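# Split a magnet block tower into two equal stacks

## Task

Divide the tall stack of magnet blocks on the bench into two tidy stacks whose heights match, and make sure the row of items next to it is still upright when you finish.

## Robot and tools

Robot: two arms, left_arm and right_arm, each ending in a sixteen-motor four-digit hand (index, middle, ring, thumb). right_arm has a right hand; left_arm has its mirror image, a left hand. Each arm has a wrist camera (cam_left_wrist, cam_right_wrist, 616x616) and there is an overhead cam_high (896x504) on a stand behind the arms.

Scene frame: origin at table-top height, halfway between the two nominal arm bases; +z up, +x forward over the table, +y toward left_arm. Image sides do not match these names. Actual bases: left_arm at (-0.035, +0.362, +0.002) m, right_arm at (-0.041, -0.261, +0.045) m, each yawed very slightly.

Hand point axes (right hand): +z runs along straight fingers toward the tips, +y points out of the palm face, +x crosses the palm away from the thumb. On the left hand +x points toward the thumb. Straight fingertips reach about 0.12 m past the hand point. A rigid mast beside the wrist on the palm side can strike objects.

execute_actions(actions, cameras): actions is a list of actions; each action is a list of 1 to 15 rows, each row one control step of 1/30 s, and each action lasts 0.5 s. If fewer than 15 rows are given, the final row repeats. Every row is exactly 48 numbers in [-1, 1], covering both arms even if one stays still: first left_arm dx, dy, dz, rx, ry, rz, then the left hand's 16 motor values, then left current_limit and speed; then the same 24 for right_arm.

Pose part (dx..rz): an offset, not a pose, measured from that arm's Hand target as it stood when the action began, along that target's own axes. Every row in an action counts from that same start, not from the row before, so a ramp is written as growing values. A new action starts from the updated target, so sending the same offset twice moves twice as far. Scale: 1.0 equals 0.6 m for dx, dy, dz and 180 degrees for the rotation vector rx, ry, rz. All zeros re-requests the current target, which also helps the hand close a remaining gap.

Hand motor order in each block of 16: index_mcp, index_abd, index_pip, index_dip, thumb_cmc, thumb_axl, thumb_mcp, thumb_ipl, middle_mcp, middle_abd, middle_pip, middle_dip, ring_mcp, ring_abd, ring_pip, ring_dip. These are absolute goal angles, scaled linearly between each hinge's stops, not offsets. Straight values: _mcp +0.75, _abd 0.00, _pip +0.58, _dip +0.70, thumb_cmc +0.71, thumb_axl +0.68, thumb_mcp +0.23, thumb_ipl +0.17. Lower numbers curl the fingers toward the palm and swing the thumb in front of the palm. A zero is a real goal; to leave a hand unchanged, resend its hand_goal, hand_current_limit and hand_speed. current_limit maps -1 to 0 mA and +1 to 550 mA (floor 11 mA); very low values may not lift a finger. speed sets the fraction (speed+1)/2 of 8.5 rad/s. Start values: current_limit +0.4, speed -0.6; they persist until changed.

cameras: list of names, ["all"], or []. Images come only when actions is empty or cameras asks; an empty actions list returns everything by default. An unknown name voids the call.

Results: per arm, end_effector_position (m) and end_effector_quat_wxyz in the scene frame; Hand target (your last command after clipping, the base of the next offset); joint positions, velocities (possibly shown as within noise) and torques (include the arm's own weight; numbers 3 and 4 wrap at ±28 N m); hand_goal, hand_measured, hand_current_ma (positive pushes toward -1), hand_state per motor (moving, goal, blocked, overload), hand_current_limit, hand_speed. Lines may also report MOTOR HOT or OVER-TEMPERATURE FAULT.

zoom_image(camera, region): enlarges [x0, y0, x1, y1] pixels of the latest full image of cam_high, cam_left_wrist or cam_right_wrist; region at most 504 by 504. read_manual(section) only returns licence text. finished_scene(scene=1) ends the scene for good; the stacks must stay correct without the robot.

Behaviour to expect: orientation commands are clipped to 40 degrees from the measured one per step; reported positions can be off a few centimetres; the hand settles short and sags under load, so command a bit higher. Grip force grows the further the goal lies past the object surface. A motor at 495 mA or more for 5 s shuts off for 10 s. To release a push, command the target back beyond the hand point.

Avoid: dropping blocks or letting go while they move, slamming, hard pushes into the table or fixed parts, touching or squeezing the other hand, anything leaving the table, toppling the neighbouring row, long stretched or loaded holds that overheat motors, and arm stops. Loose objects may occasionally get nudged by outside pushes.

Each tool is called after ">>>" by a JSON object that holds its "fn" and its "kwargs".

## Session

>>> {"fn": "execute_actions", "kwargs": {"actions": []}}

Scene clock: 0.00 s.
left_arm: end_effector_position=(+0.3107, +0.1635, +0.3011) hand_goal=(+0.754, +0.000, +0.576, +0.696, +0.714, +0.678, +0.226, +0.168, +0.754, +0.000, +0.576, +0.696, +0.754, +0.000, +0.576, +0.696) hand_measured=(+0.754, +0.000, +0.576, +0.696, +0.714, +0.678, +0.226, +0.168, +0.754, +0.000, +0.576, +0.696, +0.754, +0.000, +0.576, +0.696) hand_current_ma=(+0, +0, +0, +0, +0, +0, +0, +0, +0, +0, +0, +0, +0, +0, +0, +0) hand_state=(goal, goal, goal, goal, goal, goal, goal, goal, goal, goal, goal, goal, goal, goal, goal, goal) hand_current_limit=0.40 hand_speed=-0.60 end_effector_quat_wxyz=(+0.019, +0.187, +0.946, -0.263) | right_arm: end_effector_position=(+0.6909, -0.0170, +0.3927) hand_goal=(+0.754, +0.000, +0.576, +0.696, +0.714, +0.678, +0.226, +0.168, +0.754, +0.000, +0.576, +0.696, +0.754, +0.000, +0.576, +0.696) hand_measured=(+0.754, +0.000, +0.576, +0.696, +0.714, +0.678, +0.226, +0.168, +0.754, +0.000, +0.576, +0.696, +0.754, +0.000, +0.576, +0.696) hand_current_ma=(+0, +0, +0, +0, +0, +0, +0, +0, +0, +0, +0, +0, +0, +0, +0, +0) hand_state=(goal, goal, goal, goal, goal, goal, goal, goal, goal, goal, goal, goal, goal, goal, goal, goal) hand_current_limit=0.40 hand_speed=-0.60 end_effector_quat_wxyz=(-0.029, +0.906, -0.028, +0.420)
Joint positions: left_arm=[-0.448 1.336 1.47 -1.495 0.495 -1.724] | right_arm=[0.461 2.121 2.431 -1.062 0.336 1.969]
Joint velocities: within noise
Joint torques (N m): no reading
Heat: left arm: hottest waist 27 °C; right arm: hottest waist 30 °C.
Hand target: left_arm +0.3160, +0.1605, +0.3157; +0.037, +0.192, +0.943, -0.269 | right_arm +0.6918, -0.0166, +0.4161; -0.039, +0.897, -0.032, +0.439

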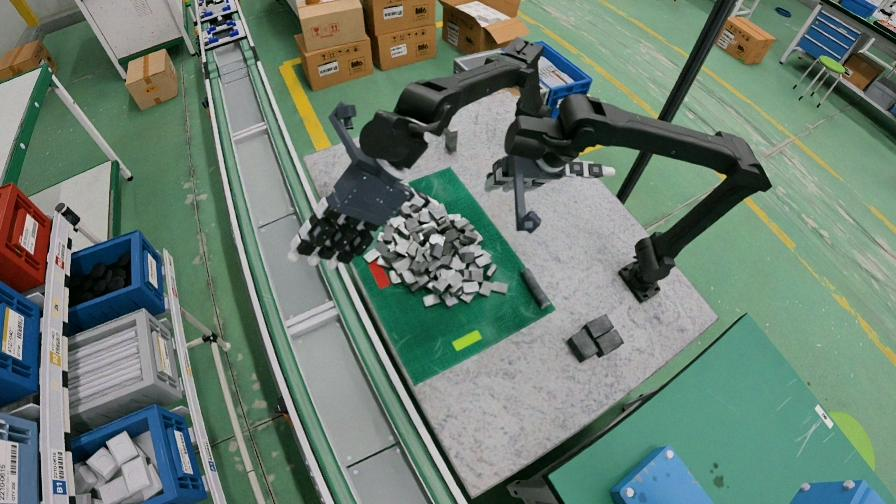

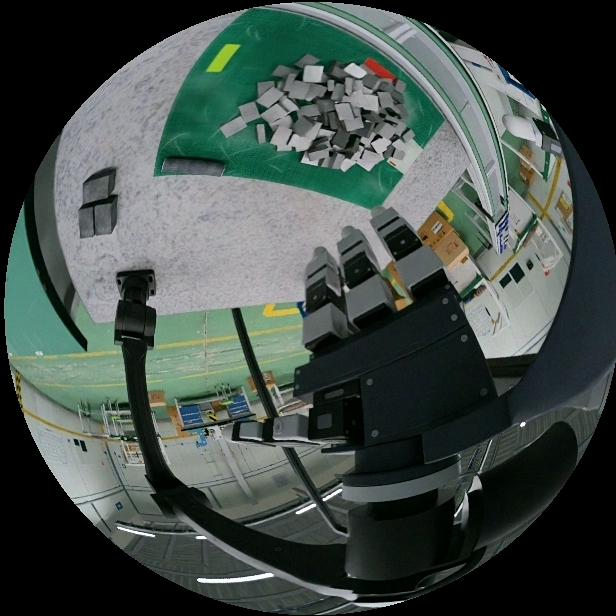

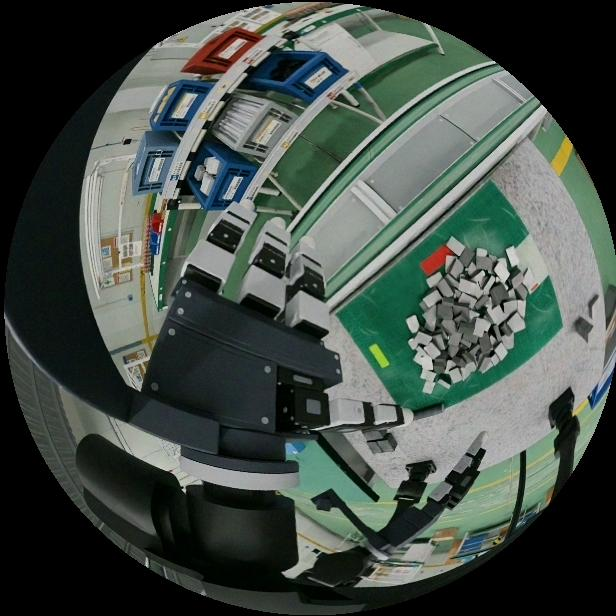

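>>> {"fn": "zoom_image", "kwargs": {"camera": "cam_high", "region": [500, 230, 720, 400]}}

>>> {"fn": "zoom_image", "kwargs": {"camera": "cam_left_wrist", "region": [60, 150, 160, 250]}}

>>> {"fn": "zoom_image", "kwargs": {"camera": "cam_right_wrist", "region": [320, 380, 460, 500]}}

>>> {"fn": "zoom_image", "kwargs": {"camera": "cam_high", "region": [400, 90, 560, 210]}}

Scaled by 2.291 from the camera's 896x504 image, which has a finer 1280x720 frame.

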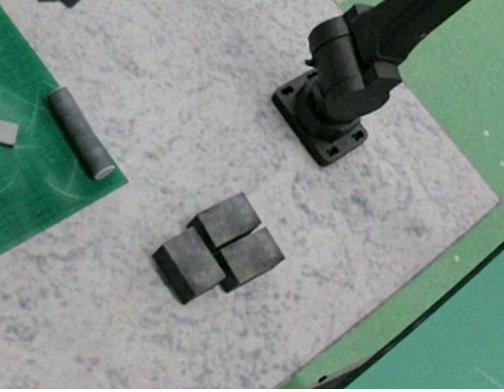

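Scaled by 5.040 from the camera's 616x616 image, which has a finer 880x880 frame.

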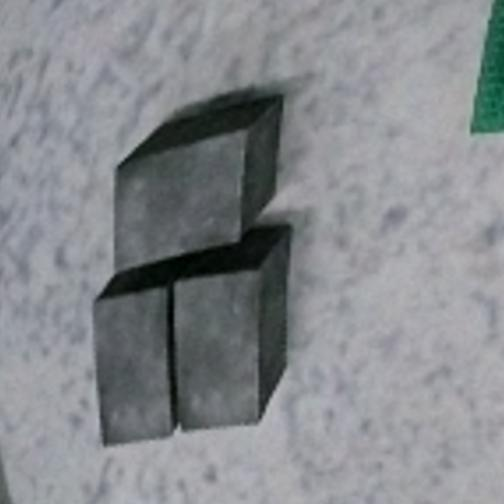

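Scaled by 3.600 from the camera's 616x616 image, which has a finer 880x880 frame.

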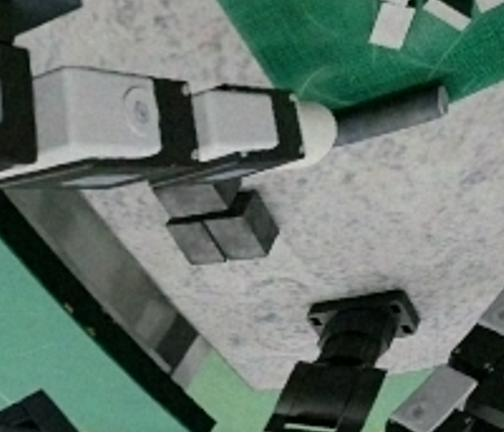

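Scaled by 3.150 from the camera's 896x504 image, which has a finer 1280x720 frame.

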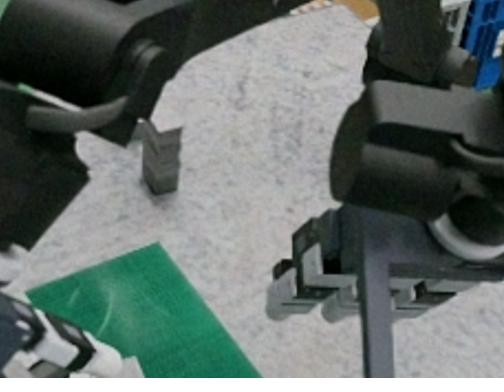

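>>> {"fn": "zoom_image", "kwargs": {"camera": "cam_right_wrist", "region": [540, 270, 616, 360]}}

>>> {"fn": "zoom_image", "kwargs": {"camera": "cam_high", "region": [430, 120, 480, 165]}}

Scaled by 5.600 from the camera's 616x616 image, which has a finer 880x880 frame.

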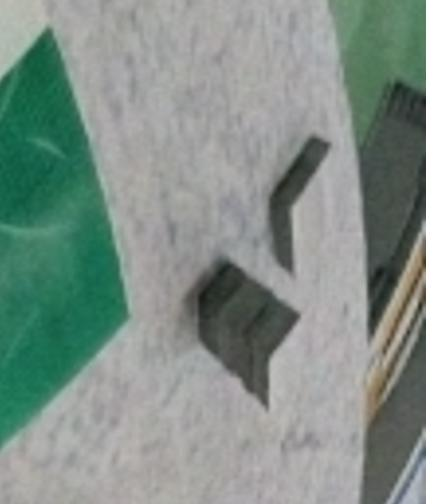

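Scaled by 10.080 from the camera's 896x504 image, which has a finer 1280x720 frame.

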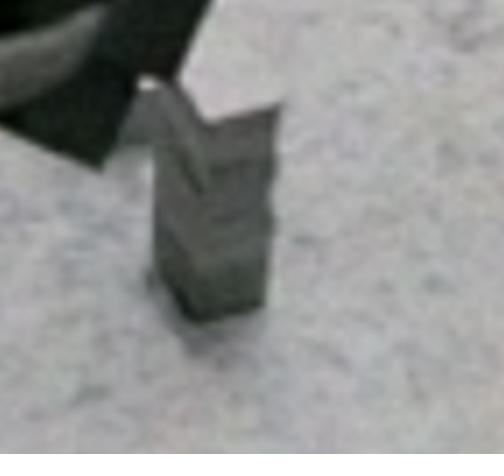

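>>> {"fn": "execute_actions", "kwargs": {"actions": [[[0.015,0.031,-0.04,0,0,0,0.754,0,0.576,0.696,0.714,0.678,0.226,0.168,0.754,0,0.576,0.696,0.754,0,0.576,0.696,0.4,-0.6,-0.045,0.095,-0.064,0,0,0,0.754,0,0.576,0.696,0.714,0.678,0.226,0.168,0.754,0,0.576,0.696,0.754,0,0.576,0.696,0.4,-0.6]],[[0.015,0.031,-0.04,0,0,0,0.754,0,0.576,0.696,0.714,0.678,0.226,0.168,0.754,0,0.576,0.696,0.754,0,0.576,0.696,0.4,-0.6,-0.045,0.095,-0.064,0,0,0,0.754,0,0.576,0.696,0.714,0.678,0.226,0.168,0.754,0,0.576,0.696,0.754,0,0.576,0.696,0.4,-0.6]],[[0.015,0.031,-0.04,0,0,0,0.754,0,0.576,0.696,0.714,0.678,0.226,0.168,0.754,0,0.576,0.696,0.754,0,0.576,0.696,0.4,-0.6,-0.045,0.095,-0.064,0,0,0,0.754,0,0.576,0.696,0.714,0.678,0.226,0.168,0.754,0,0.576,0.696,0.754,0,0.576,0.696,0.4,-0.6]],[[0.015,0.031,-0.04,0,0,0,0.754,0,0.576,0.696,0.714,0.678,0.226,0.168,0.754,0,0.576,0.696,0.754,0,0.576,0.696,0.4,-0.6,-0.045,0.095,-0.064,0,0,0,0.754,0,0.576,0.696,0.714,0.678,0.226,0.168,0.754,0,0.576,0.696,0.754,0,0.576,0.696,0.4,-0.6]],[[0.015,0.031,-0.04,0,0,0,0.754,0,0.576,0.696,0.714,0.678,0.226,0.168,0.754,0,0.576,0.696,0.754,0,0.576,0.696,0.4,-0.6,-0.045,0.095,-0.064,0,0,0,0.754,0,0.576,0.696,0.714,0.678,0.226,0.168,0.754,0,0.576,0.696,0.754,0,0.576,0.696,0.4,-0.6]]], "cameras": ["all"]}}

Scene clock: 6.43 s.
left_arm: end_effector_position=(+0.3139, +0.3085, +0.3472) hand_goal=(+0.754, +0.000, +0.576, +0.696, +0.714, +0.678, +0.226, +0.168, +0.754, +0.000, +0.576, +0.696, +0.754, +0.000, +0.576, +0.696) hand_measured=(+0.748, +0.000, +0.576, +0.696, +0.710, +0.678, +0.224, +0.168, +0.748, +0.000, +0.576, +0.696, +0.748, +0.000, +0.576, +0.696) hand_current_ma=(-8, +0, +1, +0, -4, -1, -4, +0, -9, +0, +1, +0, -9, +0, +1, +0) hand_state=(goal, goal, goal, goal, goal, goal, goal, goal, goal, goal, goal, goal, goal, goal, goal, goal) hand_current_limit=0.40 hand_speed=-0.60 end_effector_quat_wxyz=(+0.089, +0.164, +0.949, -0.252) | right_arm: end_effector_position=(+0.4504, -0.2929, +0.3937) hand_goal=(+0.754, +0.000, +0.576, +0.696, +0.714, +0.678, +0.226, +0.168, +0.754, +0.000, +0.576, +0.696, +0.754, +0.000, +0.576, +0.696) hand_measured=(+0.752, +0.002, +0.576, +0.696, +0.714, +0.678, +0.224, +0.168, +0.752, +0.002, +0.576, +0.696, +0.752, +0.002, +0.576, +0.696) hand_current_ma=(+0, +0, +0, +0, +0, +0, +0, +0, +0, +0, +0, +0, +0, +0, +0, +0) hand_state=(goal, goal, goal, goal, goal, goal, goal, goal, goal, goal, goal, goal, goal, goal, goal, goal) hand_current_limit=0.40 hand_speed=-0.60 end_effector_quat_wxyz=(-0.042, +0.900, -0.037, +0.433)
Joint positions: left_arm=[-0.082 1.198 1.47 -1.671 0.516 -1.399] | right_arm=[0.095 1.168 1.231 -0.735 0.048 1.746]
Joint torques (N m): left_arm=[0.32 -6.95 11 0.09 0.57 0.08] | right_arm=[-0.5 -9.29 10.22 1.83 0 -0.25]
Heat: left arm: hottest waist 27 °C; right arm: hottest waist 30 °C.
Hand target: left_arm +0.3139, +0.3113, +0.3645; +0.037, +0.192, +0.943, -0.269 | right_arm +0.4505, -0.2957, +0.3994; -0.039, +0.897, -0.033, +0.439
Off the commanded pose: left_arm 0.018 m, 7 deg | right_arm 0.006 m, 1 deg.
joint sent to its limit (left arm) — joint 4 (wrist pitch), lower limit. The joint targets are off in orientation, not in position.

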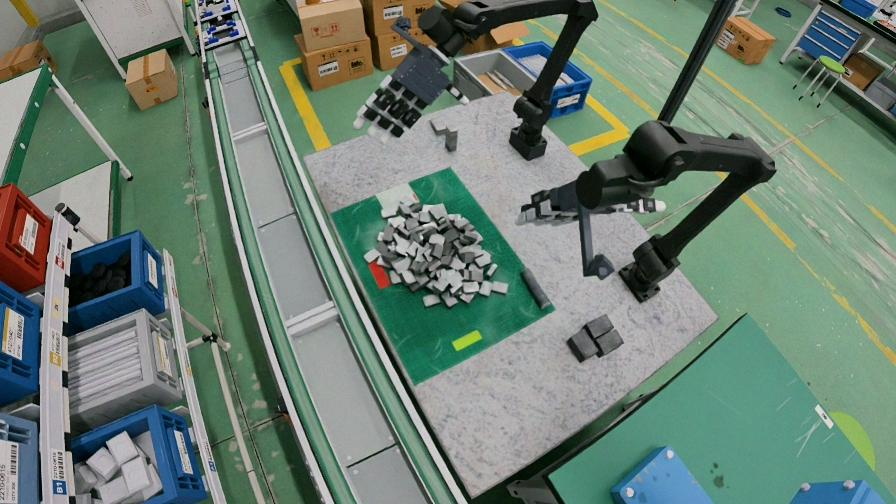

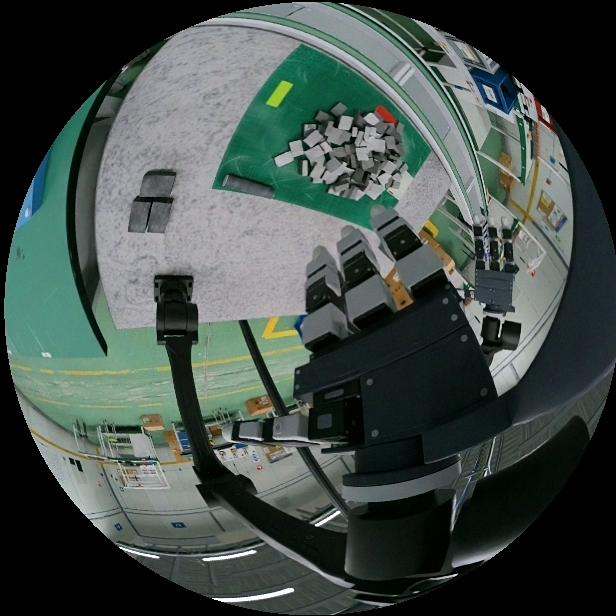

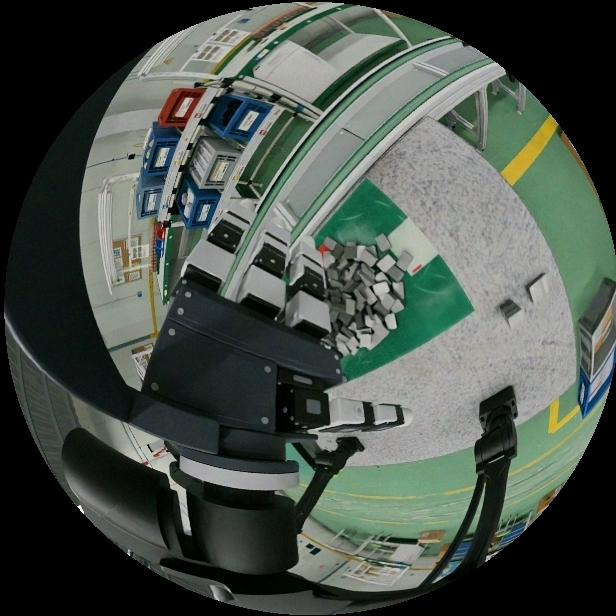

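>>> {"fn": "zoom_image", "kwargs": {"camera": "cam_left_wrist", "region": [110, 150, 200, 250]}}

>>> {"fn": "zoom_image", "kwargs": {"camera": "cam_right_wrist", "region": [480, 250, 570, 340]}}

>>> {"fn": "zoom_image", "kwargs": {"camera": "cam_high", "region": [420, 100, 480, 160]}}

>>> {"fn": "zoom_image", "kwargs": {"camera": "cam_high", "region": [550, 300, 640, 380]}}

Scaled by 5.040 from the camera's 616x616 image, which has a finer 880x880 frame.

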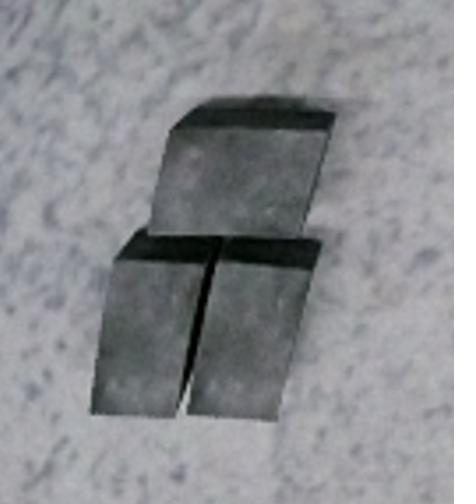

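Scaled by 5.600 from the camera's 616x616 image, which has a finer 880x880 frame.

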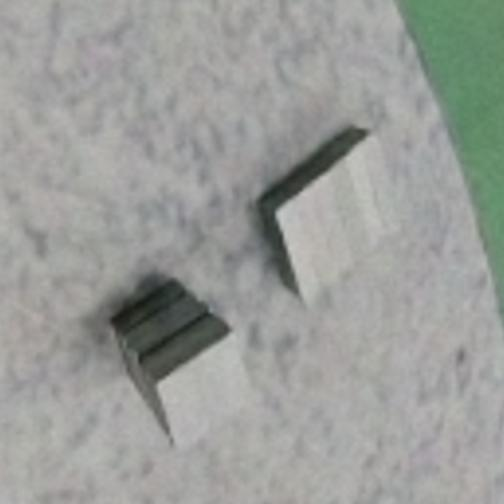

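Scaled by 8.400 from the camera's 896x504 image, which has a finer 1280x720 frame.

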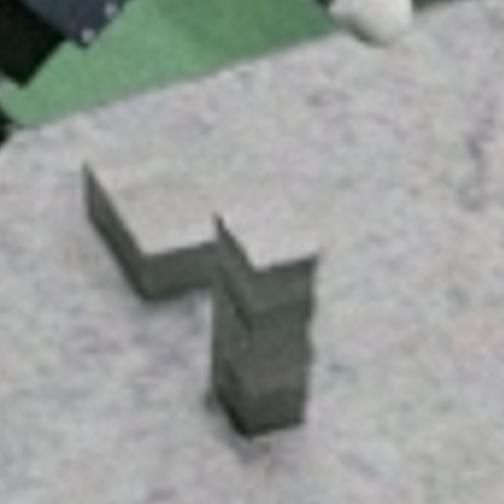

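Scaled by 5.600 from the camera's 896x504 image, which has a finer 1280x720 frame.

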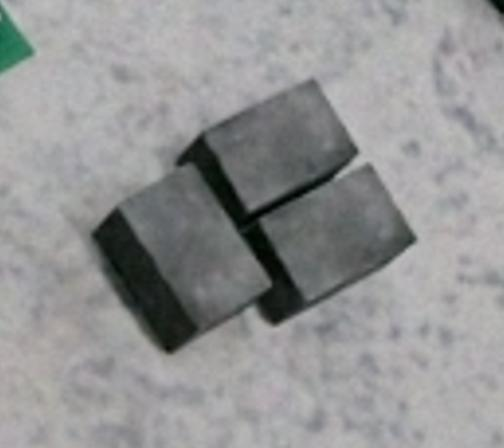

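>>> {"fn": "execute_actions", "kwargs": {"actions": [[[0,0,0,0,0,0,0.754,0,0.576,0.696,0.714,0.678,0.226,0.168,0.754,0,0.576,0.696,0.754,0,0.576,0.696,0.4,-0.6,-0.0945,0.0075,-0.052,0,0,0,0.754,0,0.576,0.696,0.714,0.678,0.226,0.168,0.754,0,0.576,0.696,0.754,0,0.576,0.696,0.4,-0.6]],[[0,0,0,0,0,0,0.754,0,0.576,0.696,0.714,0.678,0.226,0.168,0.754,0,0.576,0.696,0.754,0,0.576,0.696,0.4,-0.6,-0.0945,0.0075,-0.052,0,0,0,0.754,0,0.576,0.696,0.714,0.678,0.226,0.168,0.754,0,0.576,0.696,0.754,0,0.576,0.696,0.4,-0.6]],[[0,0,0,0,0,0,0.754,0,0.576,0.696,0.714,0.678,0.226,0.168,0.754,0,0.576,0.696,0.754,0,0.576,0.696,0.4,-0.6,0,0,0,0.0748,-0.0067,-0.153,0.754,0,0.576,0.696,0.714,0.678,0.226,0.168,0.754,0,0.576,0.696,0.754,0,0.576,0.696,0.4,-0.6]],[[0,0,0,0,0,0,0.754,0,0.576,0.696,0.714,0.678,0.226,0.168,0.754,0,0.576,0.696,0.754,0,0.576,0.696,0.4,-0.6,0,0,0,0.0748,-0.0067,-0.153,0.754,0,0.576,0.696,0.714,0.678,0.226,0.168,0.754,0,0.576,0.696,0.754,0,0.576,0.696,0.4,-0.6]]]}}

Scene clock: 13.73 s.
left_arm: end_effector_position=(+0.3140, +0.3085, +0.3472) hand_goal=(+0.754, +0.000, +0.576, +0.696, +0.714, +0.678, +0.226, +0.168, +0.754, +0.000, +0.576, +0.696, +0.754, +0.000, +0.576, +0.696) hand_measured=(+0.748, +0.000, +0.576, +0.696, +0.710, +0.678, +0.224, +0.168, +0.748, +0.000, +0.576, +0.696, +0.748, +0.000, +0.576, +0.696) hand_current_ma=(-8, +0, +1, +0, -4, -1, -4, +0, -9, +0, +1, +0, -9, +0, +1, +0) hand_state=(goal, goal, goal, goal, goal, goal, goal, goal, goal, goal, goal, goal, goal, goal, goal, goal) hand_current_limit=0.40 hand_speed=-0.60 end_effector_quat_wxyz=(+0.089, +0.165, +0.949, -0.252) | right_arm: end_effector_position=(+0.3238, -0.2912, +0.3232) hand_goal=(+0.754, +0.000, +0.576, +0.696, +0.714, +0.678, +0.226, +0.168, +0.754, +0.000, +0.576, +0.696, +0.754, +0.000, +0.576, +0.696) hand_measured=(+0.754, +0.002, +0.576, +0.696, +0.714, +0.678, +0.224, +0.168, +0.754, +0.002, +0.576, +0.696, +0.754, +0.002, +0.576, +0.696) hand_current_ma=(+0, +0, +0, +0, +0, +0, +0, +0, +0, +0, +0, +0, +0, +0, +0, +0) hand_state=(goal, goal, goal, goal, goal, goal, goal, goal, goal, goal, goal, goal, goal, goal, goal, goal) hand_current_limit=0.40 hand_speed=-0.60 end_effector_quat_wxyz=(-0.041, +0.797, +0.469, +0.378)
Joint positions: left_arm=[-0.082 1.198 1.47 -1.671 0.516 -1.398] | right_arm=[-0.208 0.74 0.785 -1.025 -0.544 0.49]
Joint torques (N m): left_arm=[0.5 -6.71 10.93 -0.02 0.54 0.02] | right_arm=[-1.08 -0.62 13.37 0.92 -0.59 -0.27]
Heat: left arm: hottest elbow 28 °C; right arm: hottest waist 30 °C.
Hand target: left_arm +0.3139, +0.3113, +0.3645; +0.037, +0.192, +0.943, -0.269 | right_arm +0.3315, -0.2967, +0.3475; -0.034, +0.786, +0.482, +0.385
Off the commanded pose: left_arm 0.018 m, 7 deg | right_arm 0.026 m, 2 deg.
joint sent to its limit (left arm) — joint 4 (wrist pitch), lower limit. The joint targets are off in orientation, not in position.

>>> {"fn": "execute_actions", "kwargs": {"actions": [[[0,0,0,0,0,0,0.754,0,0.576,0.696,0.714,0.678,0.226,0.168,0.754,0,0.576,0.696,0.754,0,0.576,0.696,0.4,-0.6,0,0,0,0.0748,-0.0067,-0.153,0.754,0,0.576,0.696,0.714,0.678,0.226,0.168,0.754,0,0.576,0.696,0.754,0,0.576,0.696,0.4,-0.6]],[[0,0,0,0,0,0,0.754,0,0.576,0.696,0.714,0.678,0.226,0.168,0.754,0,0.576,0.696,0.754,0,0.576,0.696,0.4,-0.6,0,0,0,0.0748,-0.0067,-0.153,0.754,0,0.576,0.696,0.714,0.678,0.226,0.168,0.754,0,0.576,0.696,0.754,0,0.576,0.696,0.4,-0.6]],[[0,0,0,0,0,0,0.754,0,0.576,0.696,0.714,0.678,0.226,0.168,0.754,0,0.576,0.696,0.754,0,0.576,0.696,0.4,-0.6,0,0,0,0.0748,-0.0067,-0.153,0.754,0,0.576,0.696,0.714,0.678,0.226,0.168,0.754,0,0.576,0.696,0.754,0,0.576,0.696,0.4,-0.6]],[[0,0,0,0,0,0,0.754,0,0.576,0.696,0.714,0.678,0.226,0.168,0.754,0,0.576,0.696,0.754,0,0.576,0.696,0.4,-0.6,0,0,0,0.0748,-0.0067,-0.153,0.754,0,0.576,0.696,0.714,0.678,0.226,0.168,0.754,0,0.576,0.696,0.754,0,0.576,0.696,0.4,-0.6]]], "cameras": ["all"]}}

Scene clock: 16.77 s.
left_arm: end_effector_position=(+0.3140, +0.3085, +0.3472) hand_goal=(+0.754, +0.000, +0.576, +0.696, +0.714, +0.678, +0.226, +0.168, +0.754, +0.000, +0.576, +0.696, +0.754, +0.000, +0.576, +0.696) hand_measured=(+0.748, +0.000, +0.576, +0.696, +0.710, +0.678, +0.224, +0.168, +0.748, +0.000, +0.576, +0.696, +0.748, +0.000, +0.576, +0.696) hand_current_ma=(-8, +0, +1, +0, -4, -1, -4, +0, -9, +0, +1, +0, -9, +0, +1, +0) hand_state=(goal, goal, goal, goal, goal, goal, goal, goal, goal, goal, goal, goal, goal, goal, goal, goal) hand_current_limit=0.40 hand_speed=-0.60 end_effector_quat_wxyz=(+0.089, +0.165, +0.949, -0.252) | right_arm: end_effector_position=(+0.3182, -0.2956, +0.3291) hand_goal=(+0.754, +0.000, +0.576, +0.696, +0.714, +0.678, +0.226, +0.168, +0.754, +0.000, +0.576, +0.696, +0.754, +0.000, +0.576, +0.696) hand_measured=(+0.754, +0.002, +0.576, +0.696, +0.716, +0.678, +0.224, +0.168, +0.754, +0.002, +0.576, +0.696, +0.754, +0.002, +0.576, +0.696) hand_current_ma=(+0, +0, +0, +0, +0, +0, +0, +0, +0, +0, +0, +0, +0, +0, +0, +0) hand_state=(goal, goal, goal, goal, goal, goal, goal, goal, goal, goal, goal, goal, goal, goal, goal, goal) hand_current_limit=0.40 hand_speed=-0.60 end_effector_quat_wxyz=(-0.019, +0.011, +1.000, +0.005)
Joint positions: left_arm=[-0.082 1.198 1.47 -1.671 0.516 -1.398] | right_arm=[-0.36 1.294 1.342 -1.658 0.003 -1.888]
Joint torques (N m): left_arm=[0.91 -6.48 11.04 -0.01 0.53 0.08] | right_arm=[0.85 -7.53 13.16 -0.02 -0.04 -0.16]
Heat: left arm: hottest elbow 28 °C; right arm: hottest waist 30 °C.
Hand target: left_arm +0.3139, +0.3113, +0.3645; +0.037, +0.192, +0.943, -0.269 | right_arm +0.3316, -0.2968, +0.3475; +0.001, -0.002, +1.000, -0.002
Off the commanded pose: left_arm 0.018 m, 7 deg | right_arm 0.023 m, 3 deg.
joint sent to its limit (left arm) — joint 4 (wrist pitch), lower limit. The joint targets are off in orientation, not in position.

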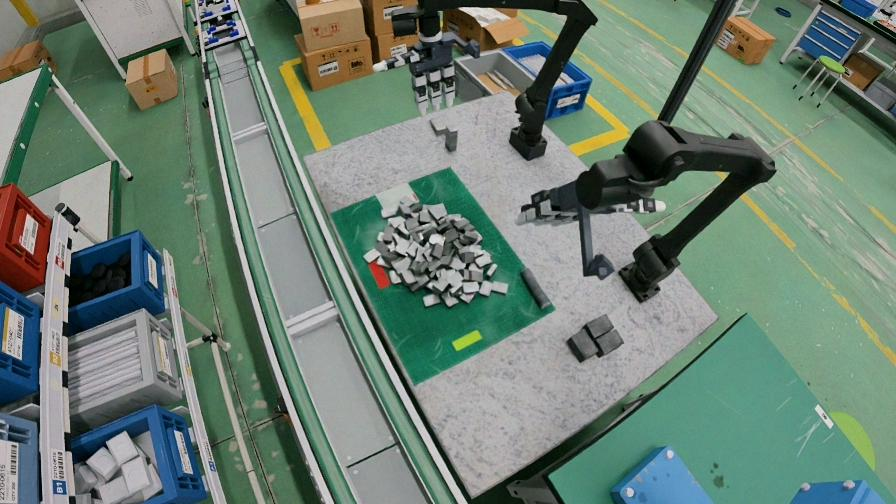

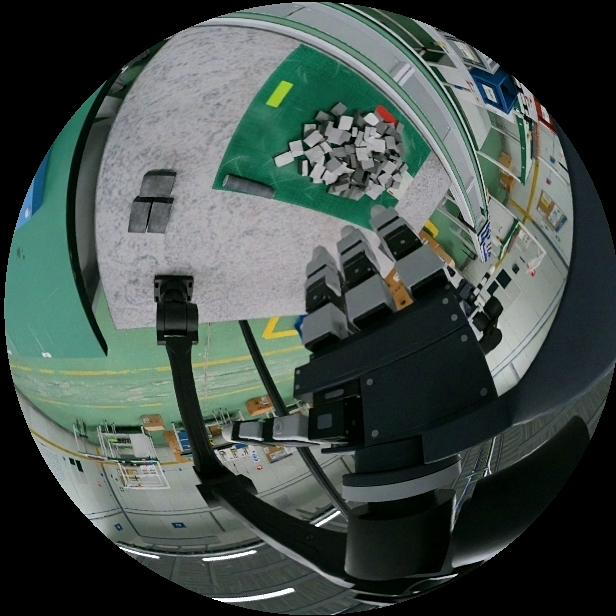

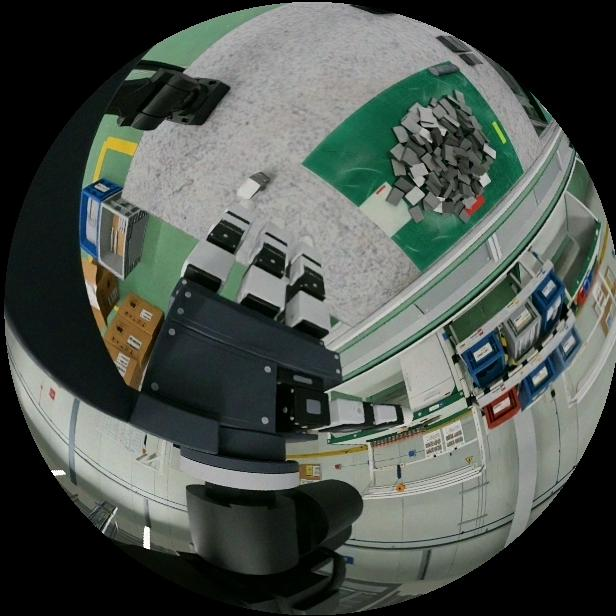

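>>> {"fn": "zoom_image", "kwargs": {"camera": "cam_right_wrist", "region": [210, 150, 290, 230]}}

>>> {"fn": "zoom_image", "kwargs": {"camera": "cam_high", "region": [425, 110, 475, 160]}}

Scaled by 6.300 from the camera's 616x616 image, which has a finer 880x880 frame.

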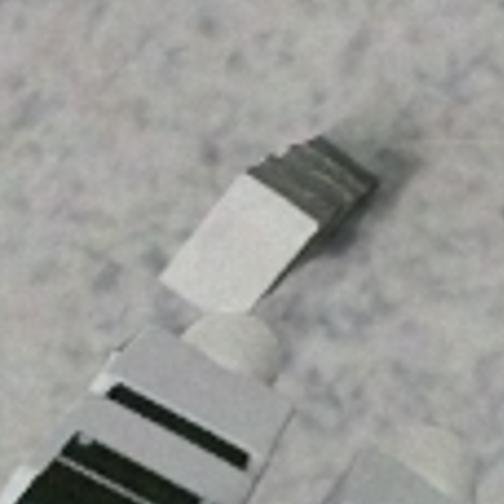

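Scaled by 10.080 from the camera's 896x504 image, which has a finer 1280x720 frame.

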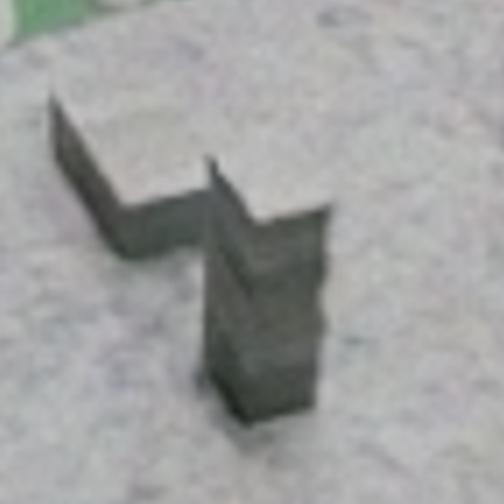

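>>> {"fn": "zoom_image", "kwargs": {"camera": "cam_right_wrist", "region": [160, 180, 440, 460]}}

>>> {"fn": "zoom_image", "kwargs": {"camera": "cam_right_wrist", "region": [140, 50, 260, 150]}}

Scaled by 1.800 from the camera's 616x616 image, which has a finer 880x880 frame.

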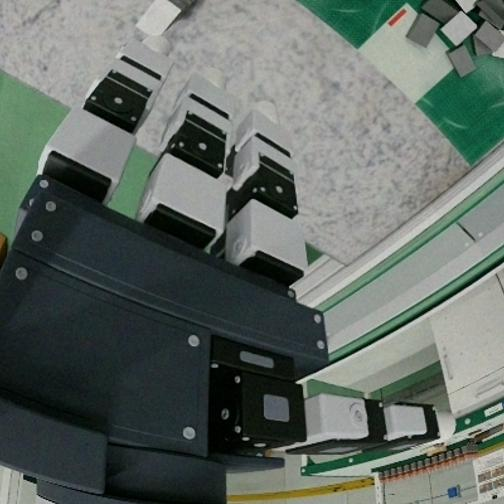

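Scaled by 4.200 from the camera's 616x616 image, which has a finer 880x880 frame.

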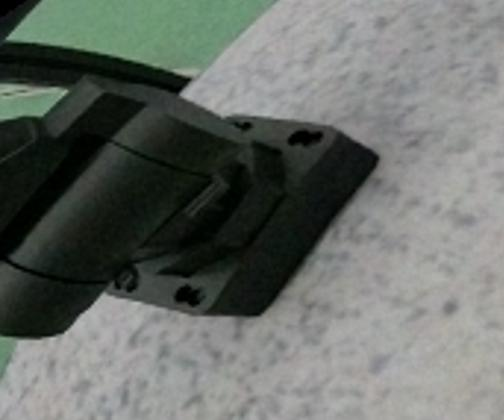

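>>> {"fn": "execute_actions", "kwargs": {"actions": [[[0,0,0,0,0,0,0.754,0,0.576,0.696,0.714,0.678,0.226,0.168,0.754,0,0.576,0.696,0.754,0,0.576,0.696,0.4,-0.6,0.057,-0.068,0.05,0.1667,0,0,0.754,0,0.576,0.696,0.714,0.678,0.226,0.168,0.754,0,0.576,0.696,0.754,0,0.576,0.696,0.4,-0.6]],[[0,0,0,0,0,0,0.754,0,0.576,0.696,0.714,0.678,0.226,0.168,0.754,0,0.576,0.696,0.754,0,0.576,0.696,0.4,-0.6,0.057,-0.034,0.0775,0.1667,0,0,0.754,0,0.576,0.696,0.714,0.678,0.226,0.168,0.754,0,0.576,0.696,0.754,0,0.576,0.696,0.4,-0.6]],[[0,0,0,0,0,0,0.754,0,0.576,0.696,0.714,0.678,0.226,0.168,0.754,0,0.576,0.696,0.754,0,0.576,0.696,0.4,-0.6,0.057,0.009,0.084,0.1667,0,0,-0.342,0,0.576,0.696,-0.571,0.678,0.337,0.168,-0.342,0,0.576,0.696,0.754,0,0.576,0.696,0.4,-0.6]],[[0,0,0,0,0,0,0.754,0,0.576,0.696,0.714,0.678,0.226,0.168,0.754,0,0.576,0.696,0.754,0,0.576,0.696,0.4,-0.6,0,0,0,0,0,0,-0.342,0,0.576,0.696,-0.571,0.678,0.337,0.168,-0.342,0,0.576,0.696,0.754,0,0.576,0.696,0.4,-0.6]]], "cameras": ["all"]}}

Scene clock: 22.47 s.
left_arm: end_effector_position=(+0.3140, +0.3085, +0.3472) hand_goal=(+0.754, +0.000, +0.576, +0.696, +0.714, +0.678, +0.226, +0.168, +0.754, +0.000, +0.576, +0.696, +0.754, +0.000, +0.576, +0.696) hand_measured=(+0.748, +0.000, +0.576, +0.696, +0.710, +0.678, +0.224, +0.168, +0.748, +0.000, +0.576, +0.696, +0.748, +0.000, +0.576, +0.696) hand_current_ma=(-8, +0, +1, +0, -4, -1, -4, +0, -9, +0, +1, +0, -9, +0, +1, +0) hand_state=(goal, goal, goal, goal, goal, goal, goal, goal, goal, goal, goal, goal, goal, goal, goal, goal) hand_current_limit=0.40 hand_speed=-0.60 end_effector_quat_wxyz=(+0.089, +0.165, +0.949, -0.252) | right_arm: end_effector_position=(+0.2270, -0.4224, +0.2581) hand_goal=(-0.342, +0.000, +0.576, +0.696, -0.570, +0.678, +0.338, +0.168, -0.342, +0.000, +0.576, +0.696, +0.754, +0.000, +0.576, +0.696) hand_measured=(-0.342, +0.002, +0.574, +0.696, -0.568, +0.678, +0.336, +0.168, -0.342, +0.002, +0.574, +0.696, +0.742, +0.002, +0.574, +0.696) hand_current_ma=(+0, +0, +0, +0, +0, +0, +0, +0, +0, +0, +0, +0, -4, +0, +0, +0) hand_state=(goal, goal, goal, goal, goal, goal, goal, goal, goal, goal, goal, goal, goal, goal, goal, goal) hand_current_limit=0.40 hand_speed=-0.60 end_effector_quat_wxyz=(+0.015, -0.013, +0.714, -0.700)
Joint positions: left_arm=[-0.082 1.198 1.47 -1.671 0.516 -1.398] | right_arm=[0.021 1.023 0.719 -1.381 1.551 -1.452]
Joint torques (N m): left_arm=[-0.15 -6.48 10.78 -0.02 0.59 0.03] | right_arm=[0.56 -2.32 8.38 -0.27 1.26 0.14]
Heat: left arm: hottest elbow 29 °C; right arm: hottest waist 30 °C.
Hand target: left_arm +0.3139, +0.3113, +0.3645; +0.037, +0.192, +0.943, -0.269 | right_arm +0.2297, -0.4201, +0.2579; +0.002, -0.001, +0.706, -0.708
Off the commanded pose: left_arm 0.018 m, 7 deg | right_arm 0.004 m, 2 deg.
joint sent to its limit (left arm) — joint 4 (wrist pitch), lower limit. The joint targets are off in orientation, not in position.

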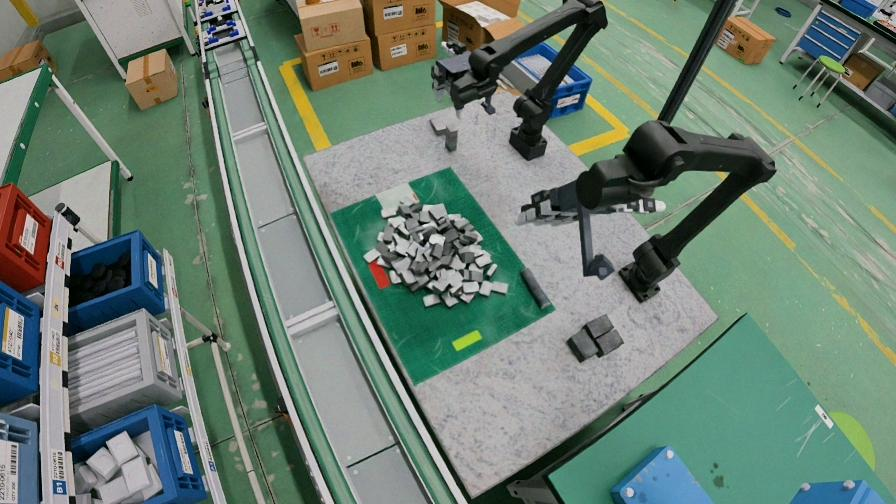

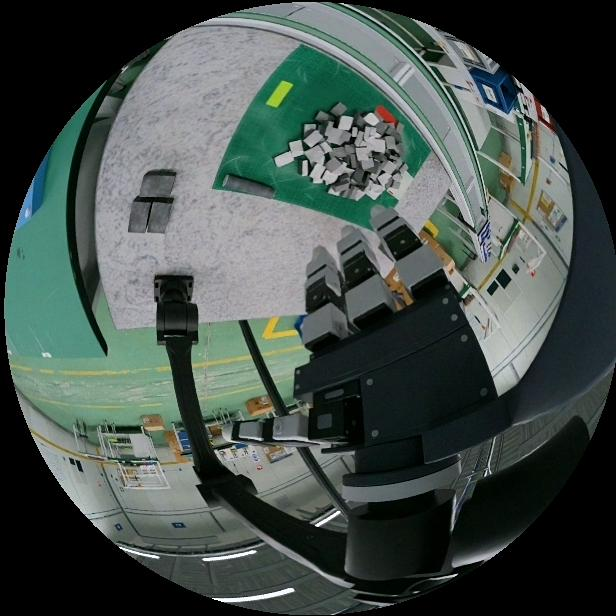

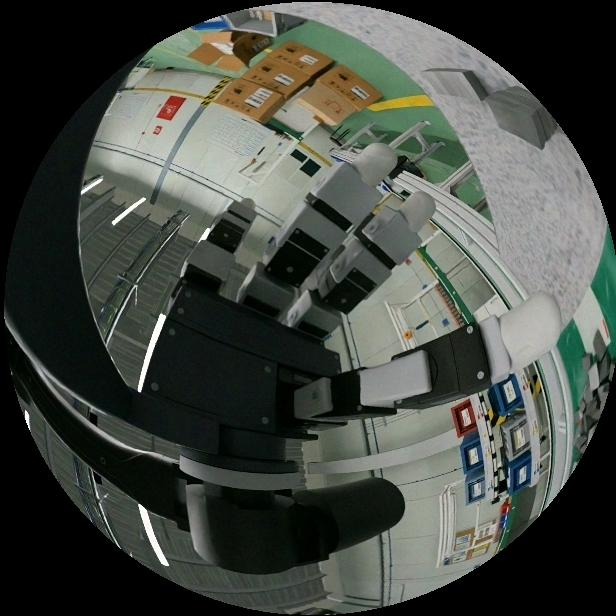

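>>> {"fn": "zoom_image", "kwargs": {"camera": "cam_right_wrist", "region": [420, 50, 570, 180]}}

>>> {"fn": "zoom_image", "kwargs": {"camera": "cam_high", "region": [420, 40, 520, 160]}}

Scaled by 3.360 from the camera's 616x616 image, which has a finer 880x880 frame.

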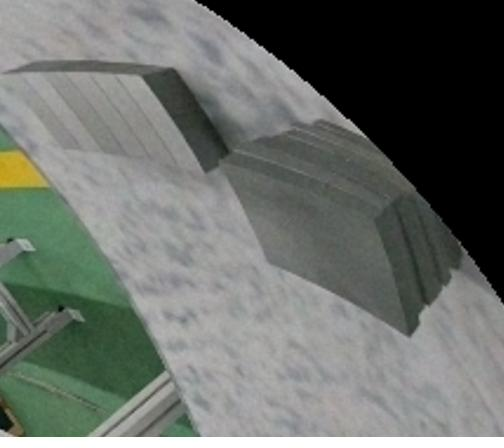

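Scaled by 4.200 from the camera's 896x504 image, which has a finer 1280x720 frame.

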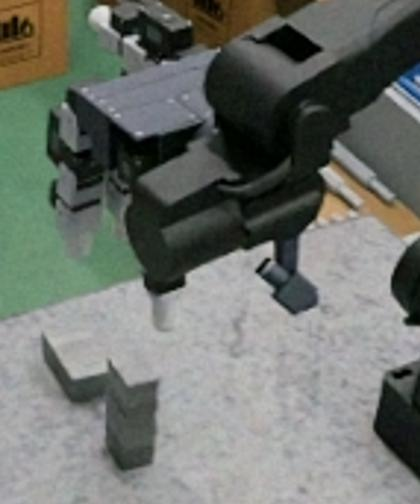

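>>> {"fn": "zoom_image", "kwargs": {"camera": "cam_right_wrist", "region": [480, 75, 565, 155]}}

>>> {"fn": "zoom_image", "kwargs": {"camera": "cam_right_wrist", "region": [415, 55, 495, 115]}}

Scaled by 5.929 from the camera's 616x616 image, which has a finer 880x880 frame.

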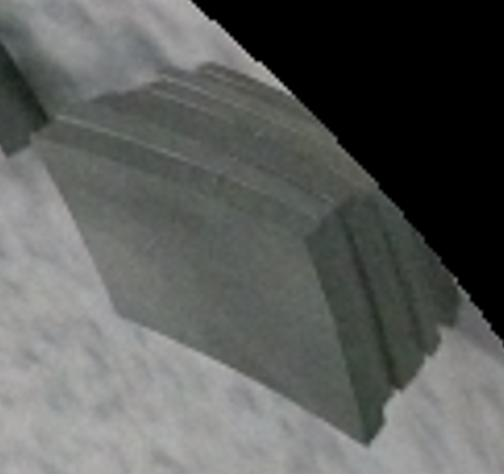

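Scaled by 6.300 from the camera's 616x616 image, which has a finer 880x880 frame.

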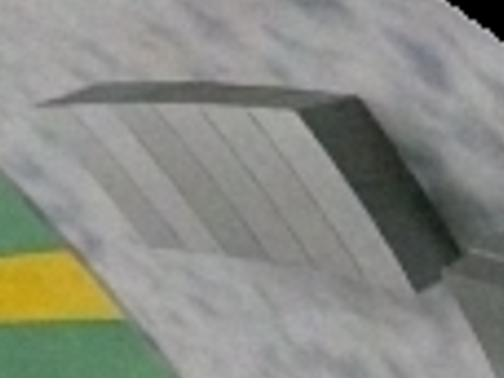

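>>> {"fn": "execute_actions", "kwargs": {"actions": [[[0,0,0,0,0,0,0.754,0,0.576,0.696,0.714,0.678,0.226,0.168,0.754,0,0.576,0.696,0.754,0,0.576,0.696,0.4,-0.6,0.005,0.082,0.035,0,0.014,0,-0.4315,-0.117,0.576,0.696,-0.571,0.678,0.267,0.168,0.754,0,0.576,0.696,0.754,0,0.576,0.696,0.4,-0.6]],[[0,0,0,0,0,0,0.754,0,0.576,0.696,0.714,0.678,0.226,0.168,0.754,0,0.576,0.696,0.754,0,0.576,0.696,0.4,-0.6,0.005,0.082,0.035,0,0.014,0,-0.4315,-0.117,0.576,0.696,-0.571,0.678,0.267,0.168,0.754,0,0.576,0.696,0.754,0,0.576,0.696,0.4,-0.6]]], "cameras": ["cam_high","cam_right_wrist"]}}

>>> {"fn": "zoom_image", "kwargs": {"camera": "cam_right_wrist", "region": [400, 40, 616, 360]}}

>>> {"fn": "zoom_image", "kwargs": {"camera": "cam_high", "region": [400, 40, 520, 180]}}

Scene clock: 28.50 s.
left_arm: end_effector_position=(+0.3140, +0.3085, +0.3472) hand_goal=(+0.754, +0.000, +0.576, +0.696, +0.714, +0.678, +0.226, +0.168, +0.754, +0.000, +0.576, +0.696, +0.754, +0.000, +0.576, +0.696) hand_measured=(+0.748, +0.000, +0.576, +0.696, +0.710, +0.678, +0.224, +0.168, +0.748, +0.000, +0.576, +0.696, +0.748, +0.000, +0.576, +0.696) hand_current_ma=(-8, +0, +1, +0, -4, -1, -4, +0, -9, +0, +1, +0, -9, +0, +1, +0) hand_state=(goal, goal, goal, goal, goal, goal, goal, goal, goal, goal, goal, goal, goal, goal, goal, goal) hand_current_limit=0.40 hand_speed=-0.60 end_effector_quat_wxyz=(+0.089, +0.165, +0.949, -0.252) | right_arm: end_effector_position=(+0.2189, -0.4574, +0.1589) hand_goal=(-0.432, -0.116, +0.576, +0.696, -0.570, +0.678, +0.268, +0.168, +0.754, +0.000, +0.576, +0.696, +0.754, +0.000, +0.576, +0.696) hand_measured=(-0.432, -0.112, +0.574, +0.696, -0.570, +0.678, +0.270, +0.170, +0.732, +0.002, +0.574, +0.696, +0.742, +0.002, +0.574, +0.696) hand_current_ma=(+0, +0, +0, +0, +0, +0, +0, +0, -13, +0, +0, +0, -4, +0, +0, +0) hand_state=(goal, goal, goal, goal, goal, goal, goal, goal, blocked, goal, goal, goal, goal, goal, goal, goal) hand_current_limit=0.40 hand_speed=-0.60 end_effector_quat_wxyz=(-0.035, +0.022, +0.706, -0.707)
Joint positions: left_arm=[-0.082 1.198 1.47 -1.671 0.516 -1.398] | right_arm=[-0.103 1.28 0.592 -1.145 1.574 -1.327]
Joint torques (N m): left_arm=[-0.03 -6.48 10.99 0.09 0.5 0.07] | right_arm=[-1.2 -4.31 7.1 0.34 1.28 0.13]
Heat: left arm: hottest elbow 29 °C; right arm: hottest waist 30 °C.
Hand target: left_arm +0.3139, +0.3113, +0.3645; +0.037, +0.192, +0.943, -0.269 | right_arm +0.2231, -0.4624, +0.1596; -0.029, +0.030, +0.705, -0.708
Off the commanded pose: left_arm 0.018 m, 7 deg | right_arm 0.007 m, 1 deg.
joint sent to its limit (left arm) — joint 4 (wrist pitch), lower limit. The joint targets are off in orientation, not in position.
joint sent to its limit (right arm) — joint 5 (wrist yaw), upper limit. The joint targets still meet the commanded pose.
Images, in order (width x height): cam_high 896x504, cam_right_wrist 616x616.

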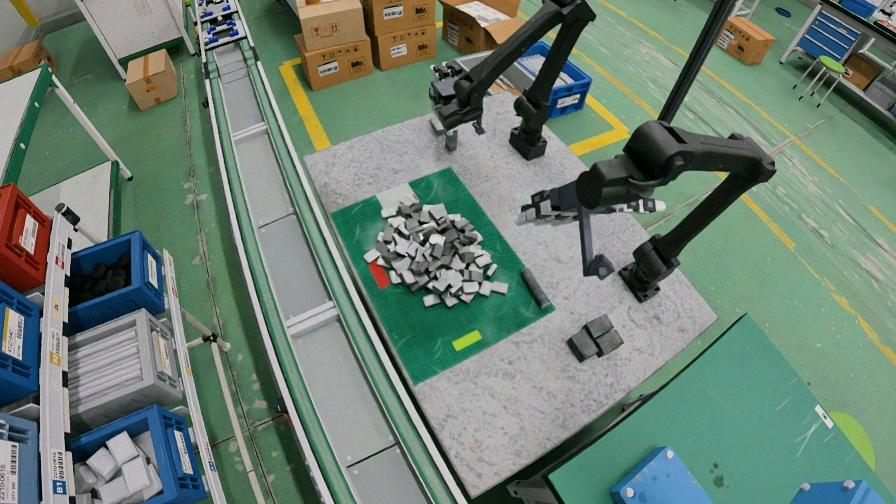

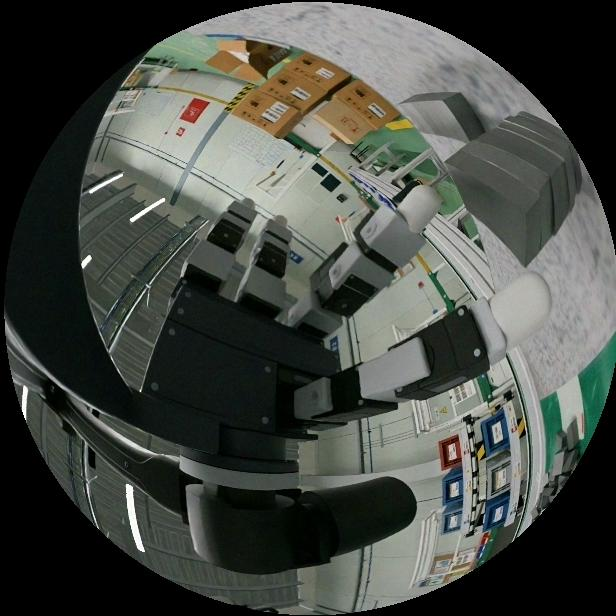

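Scaled by 1.575 from the camera's 616x616 image, which has a finer 880x880 frame.

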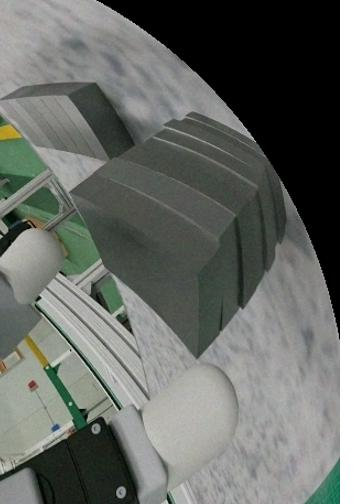

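Scaled by 3.600 from the camera's 896x504 image, which has a finer 1280x720 frame.

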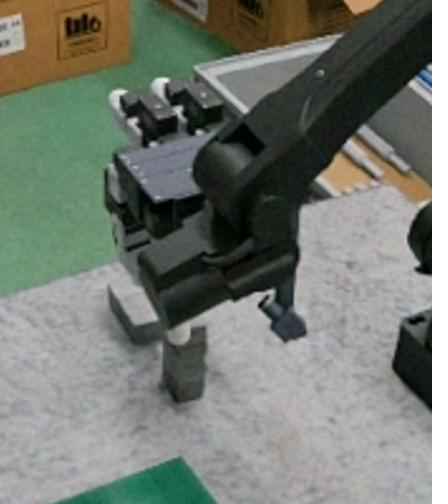

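>>> {"fn": "zoom_image", "kwargs": {"camera": "cam_right_wrist", "region": [440, 100, 600, 280]}}

Scaled by 2.800 from the camera's 616x616 image, which has a finer 880x880 frame.

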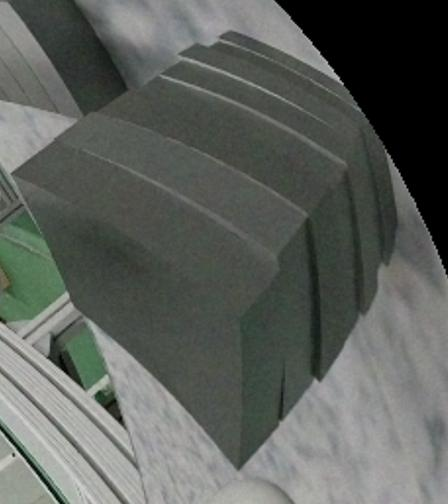

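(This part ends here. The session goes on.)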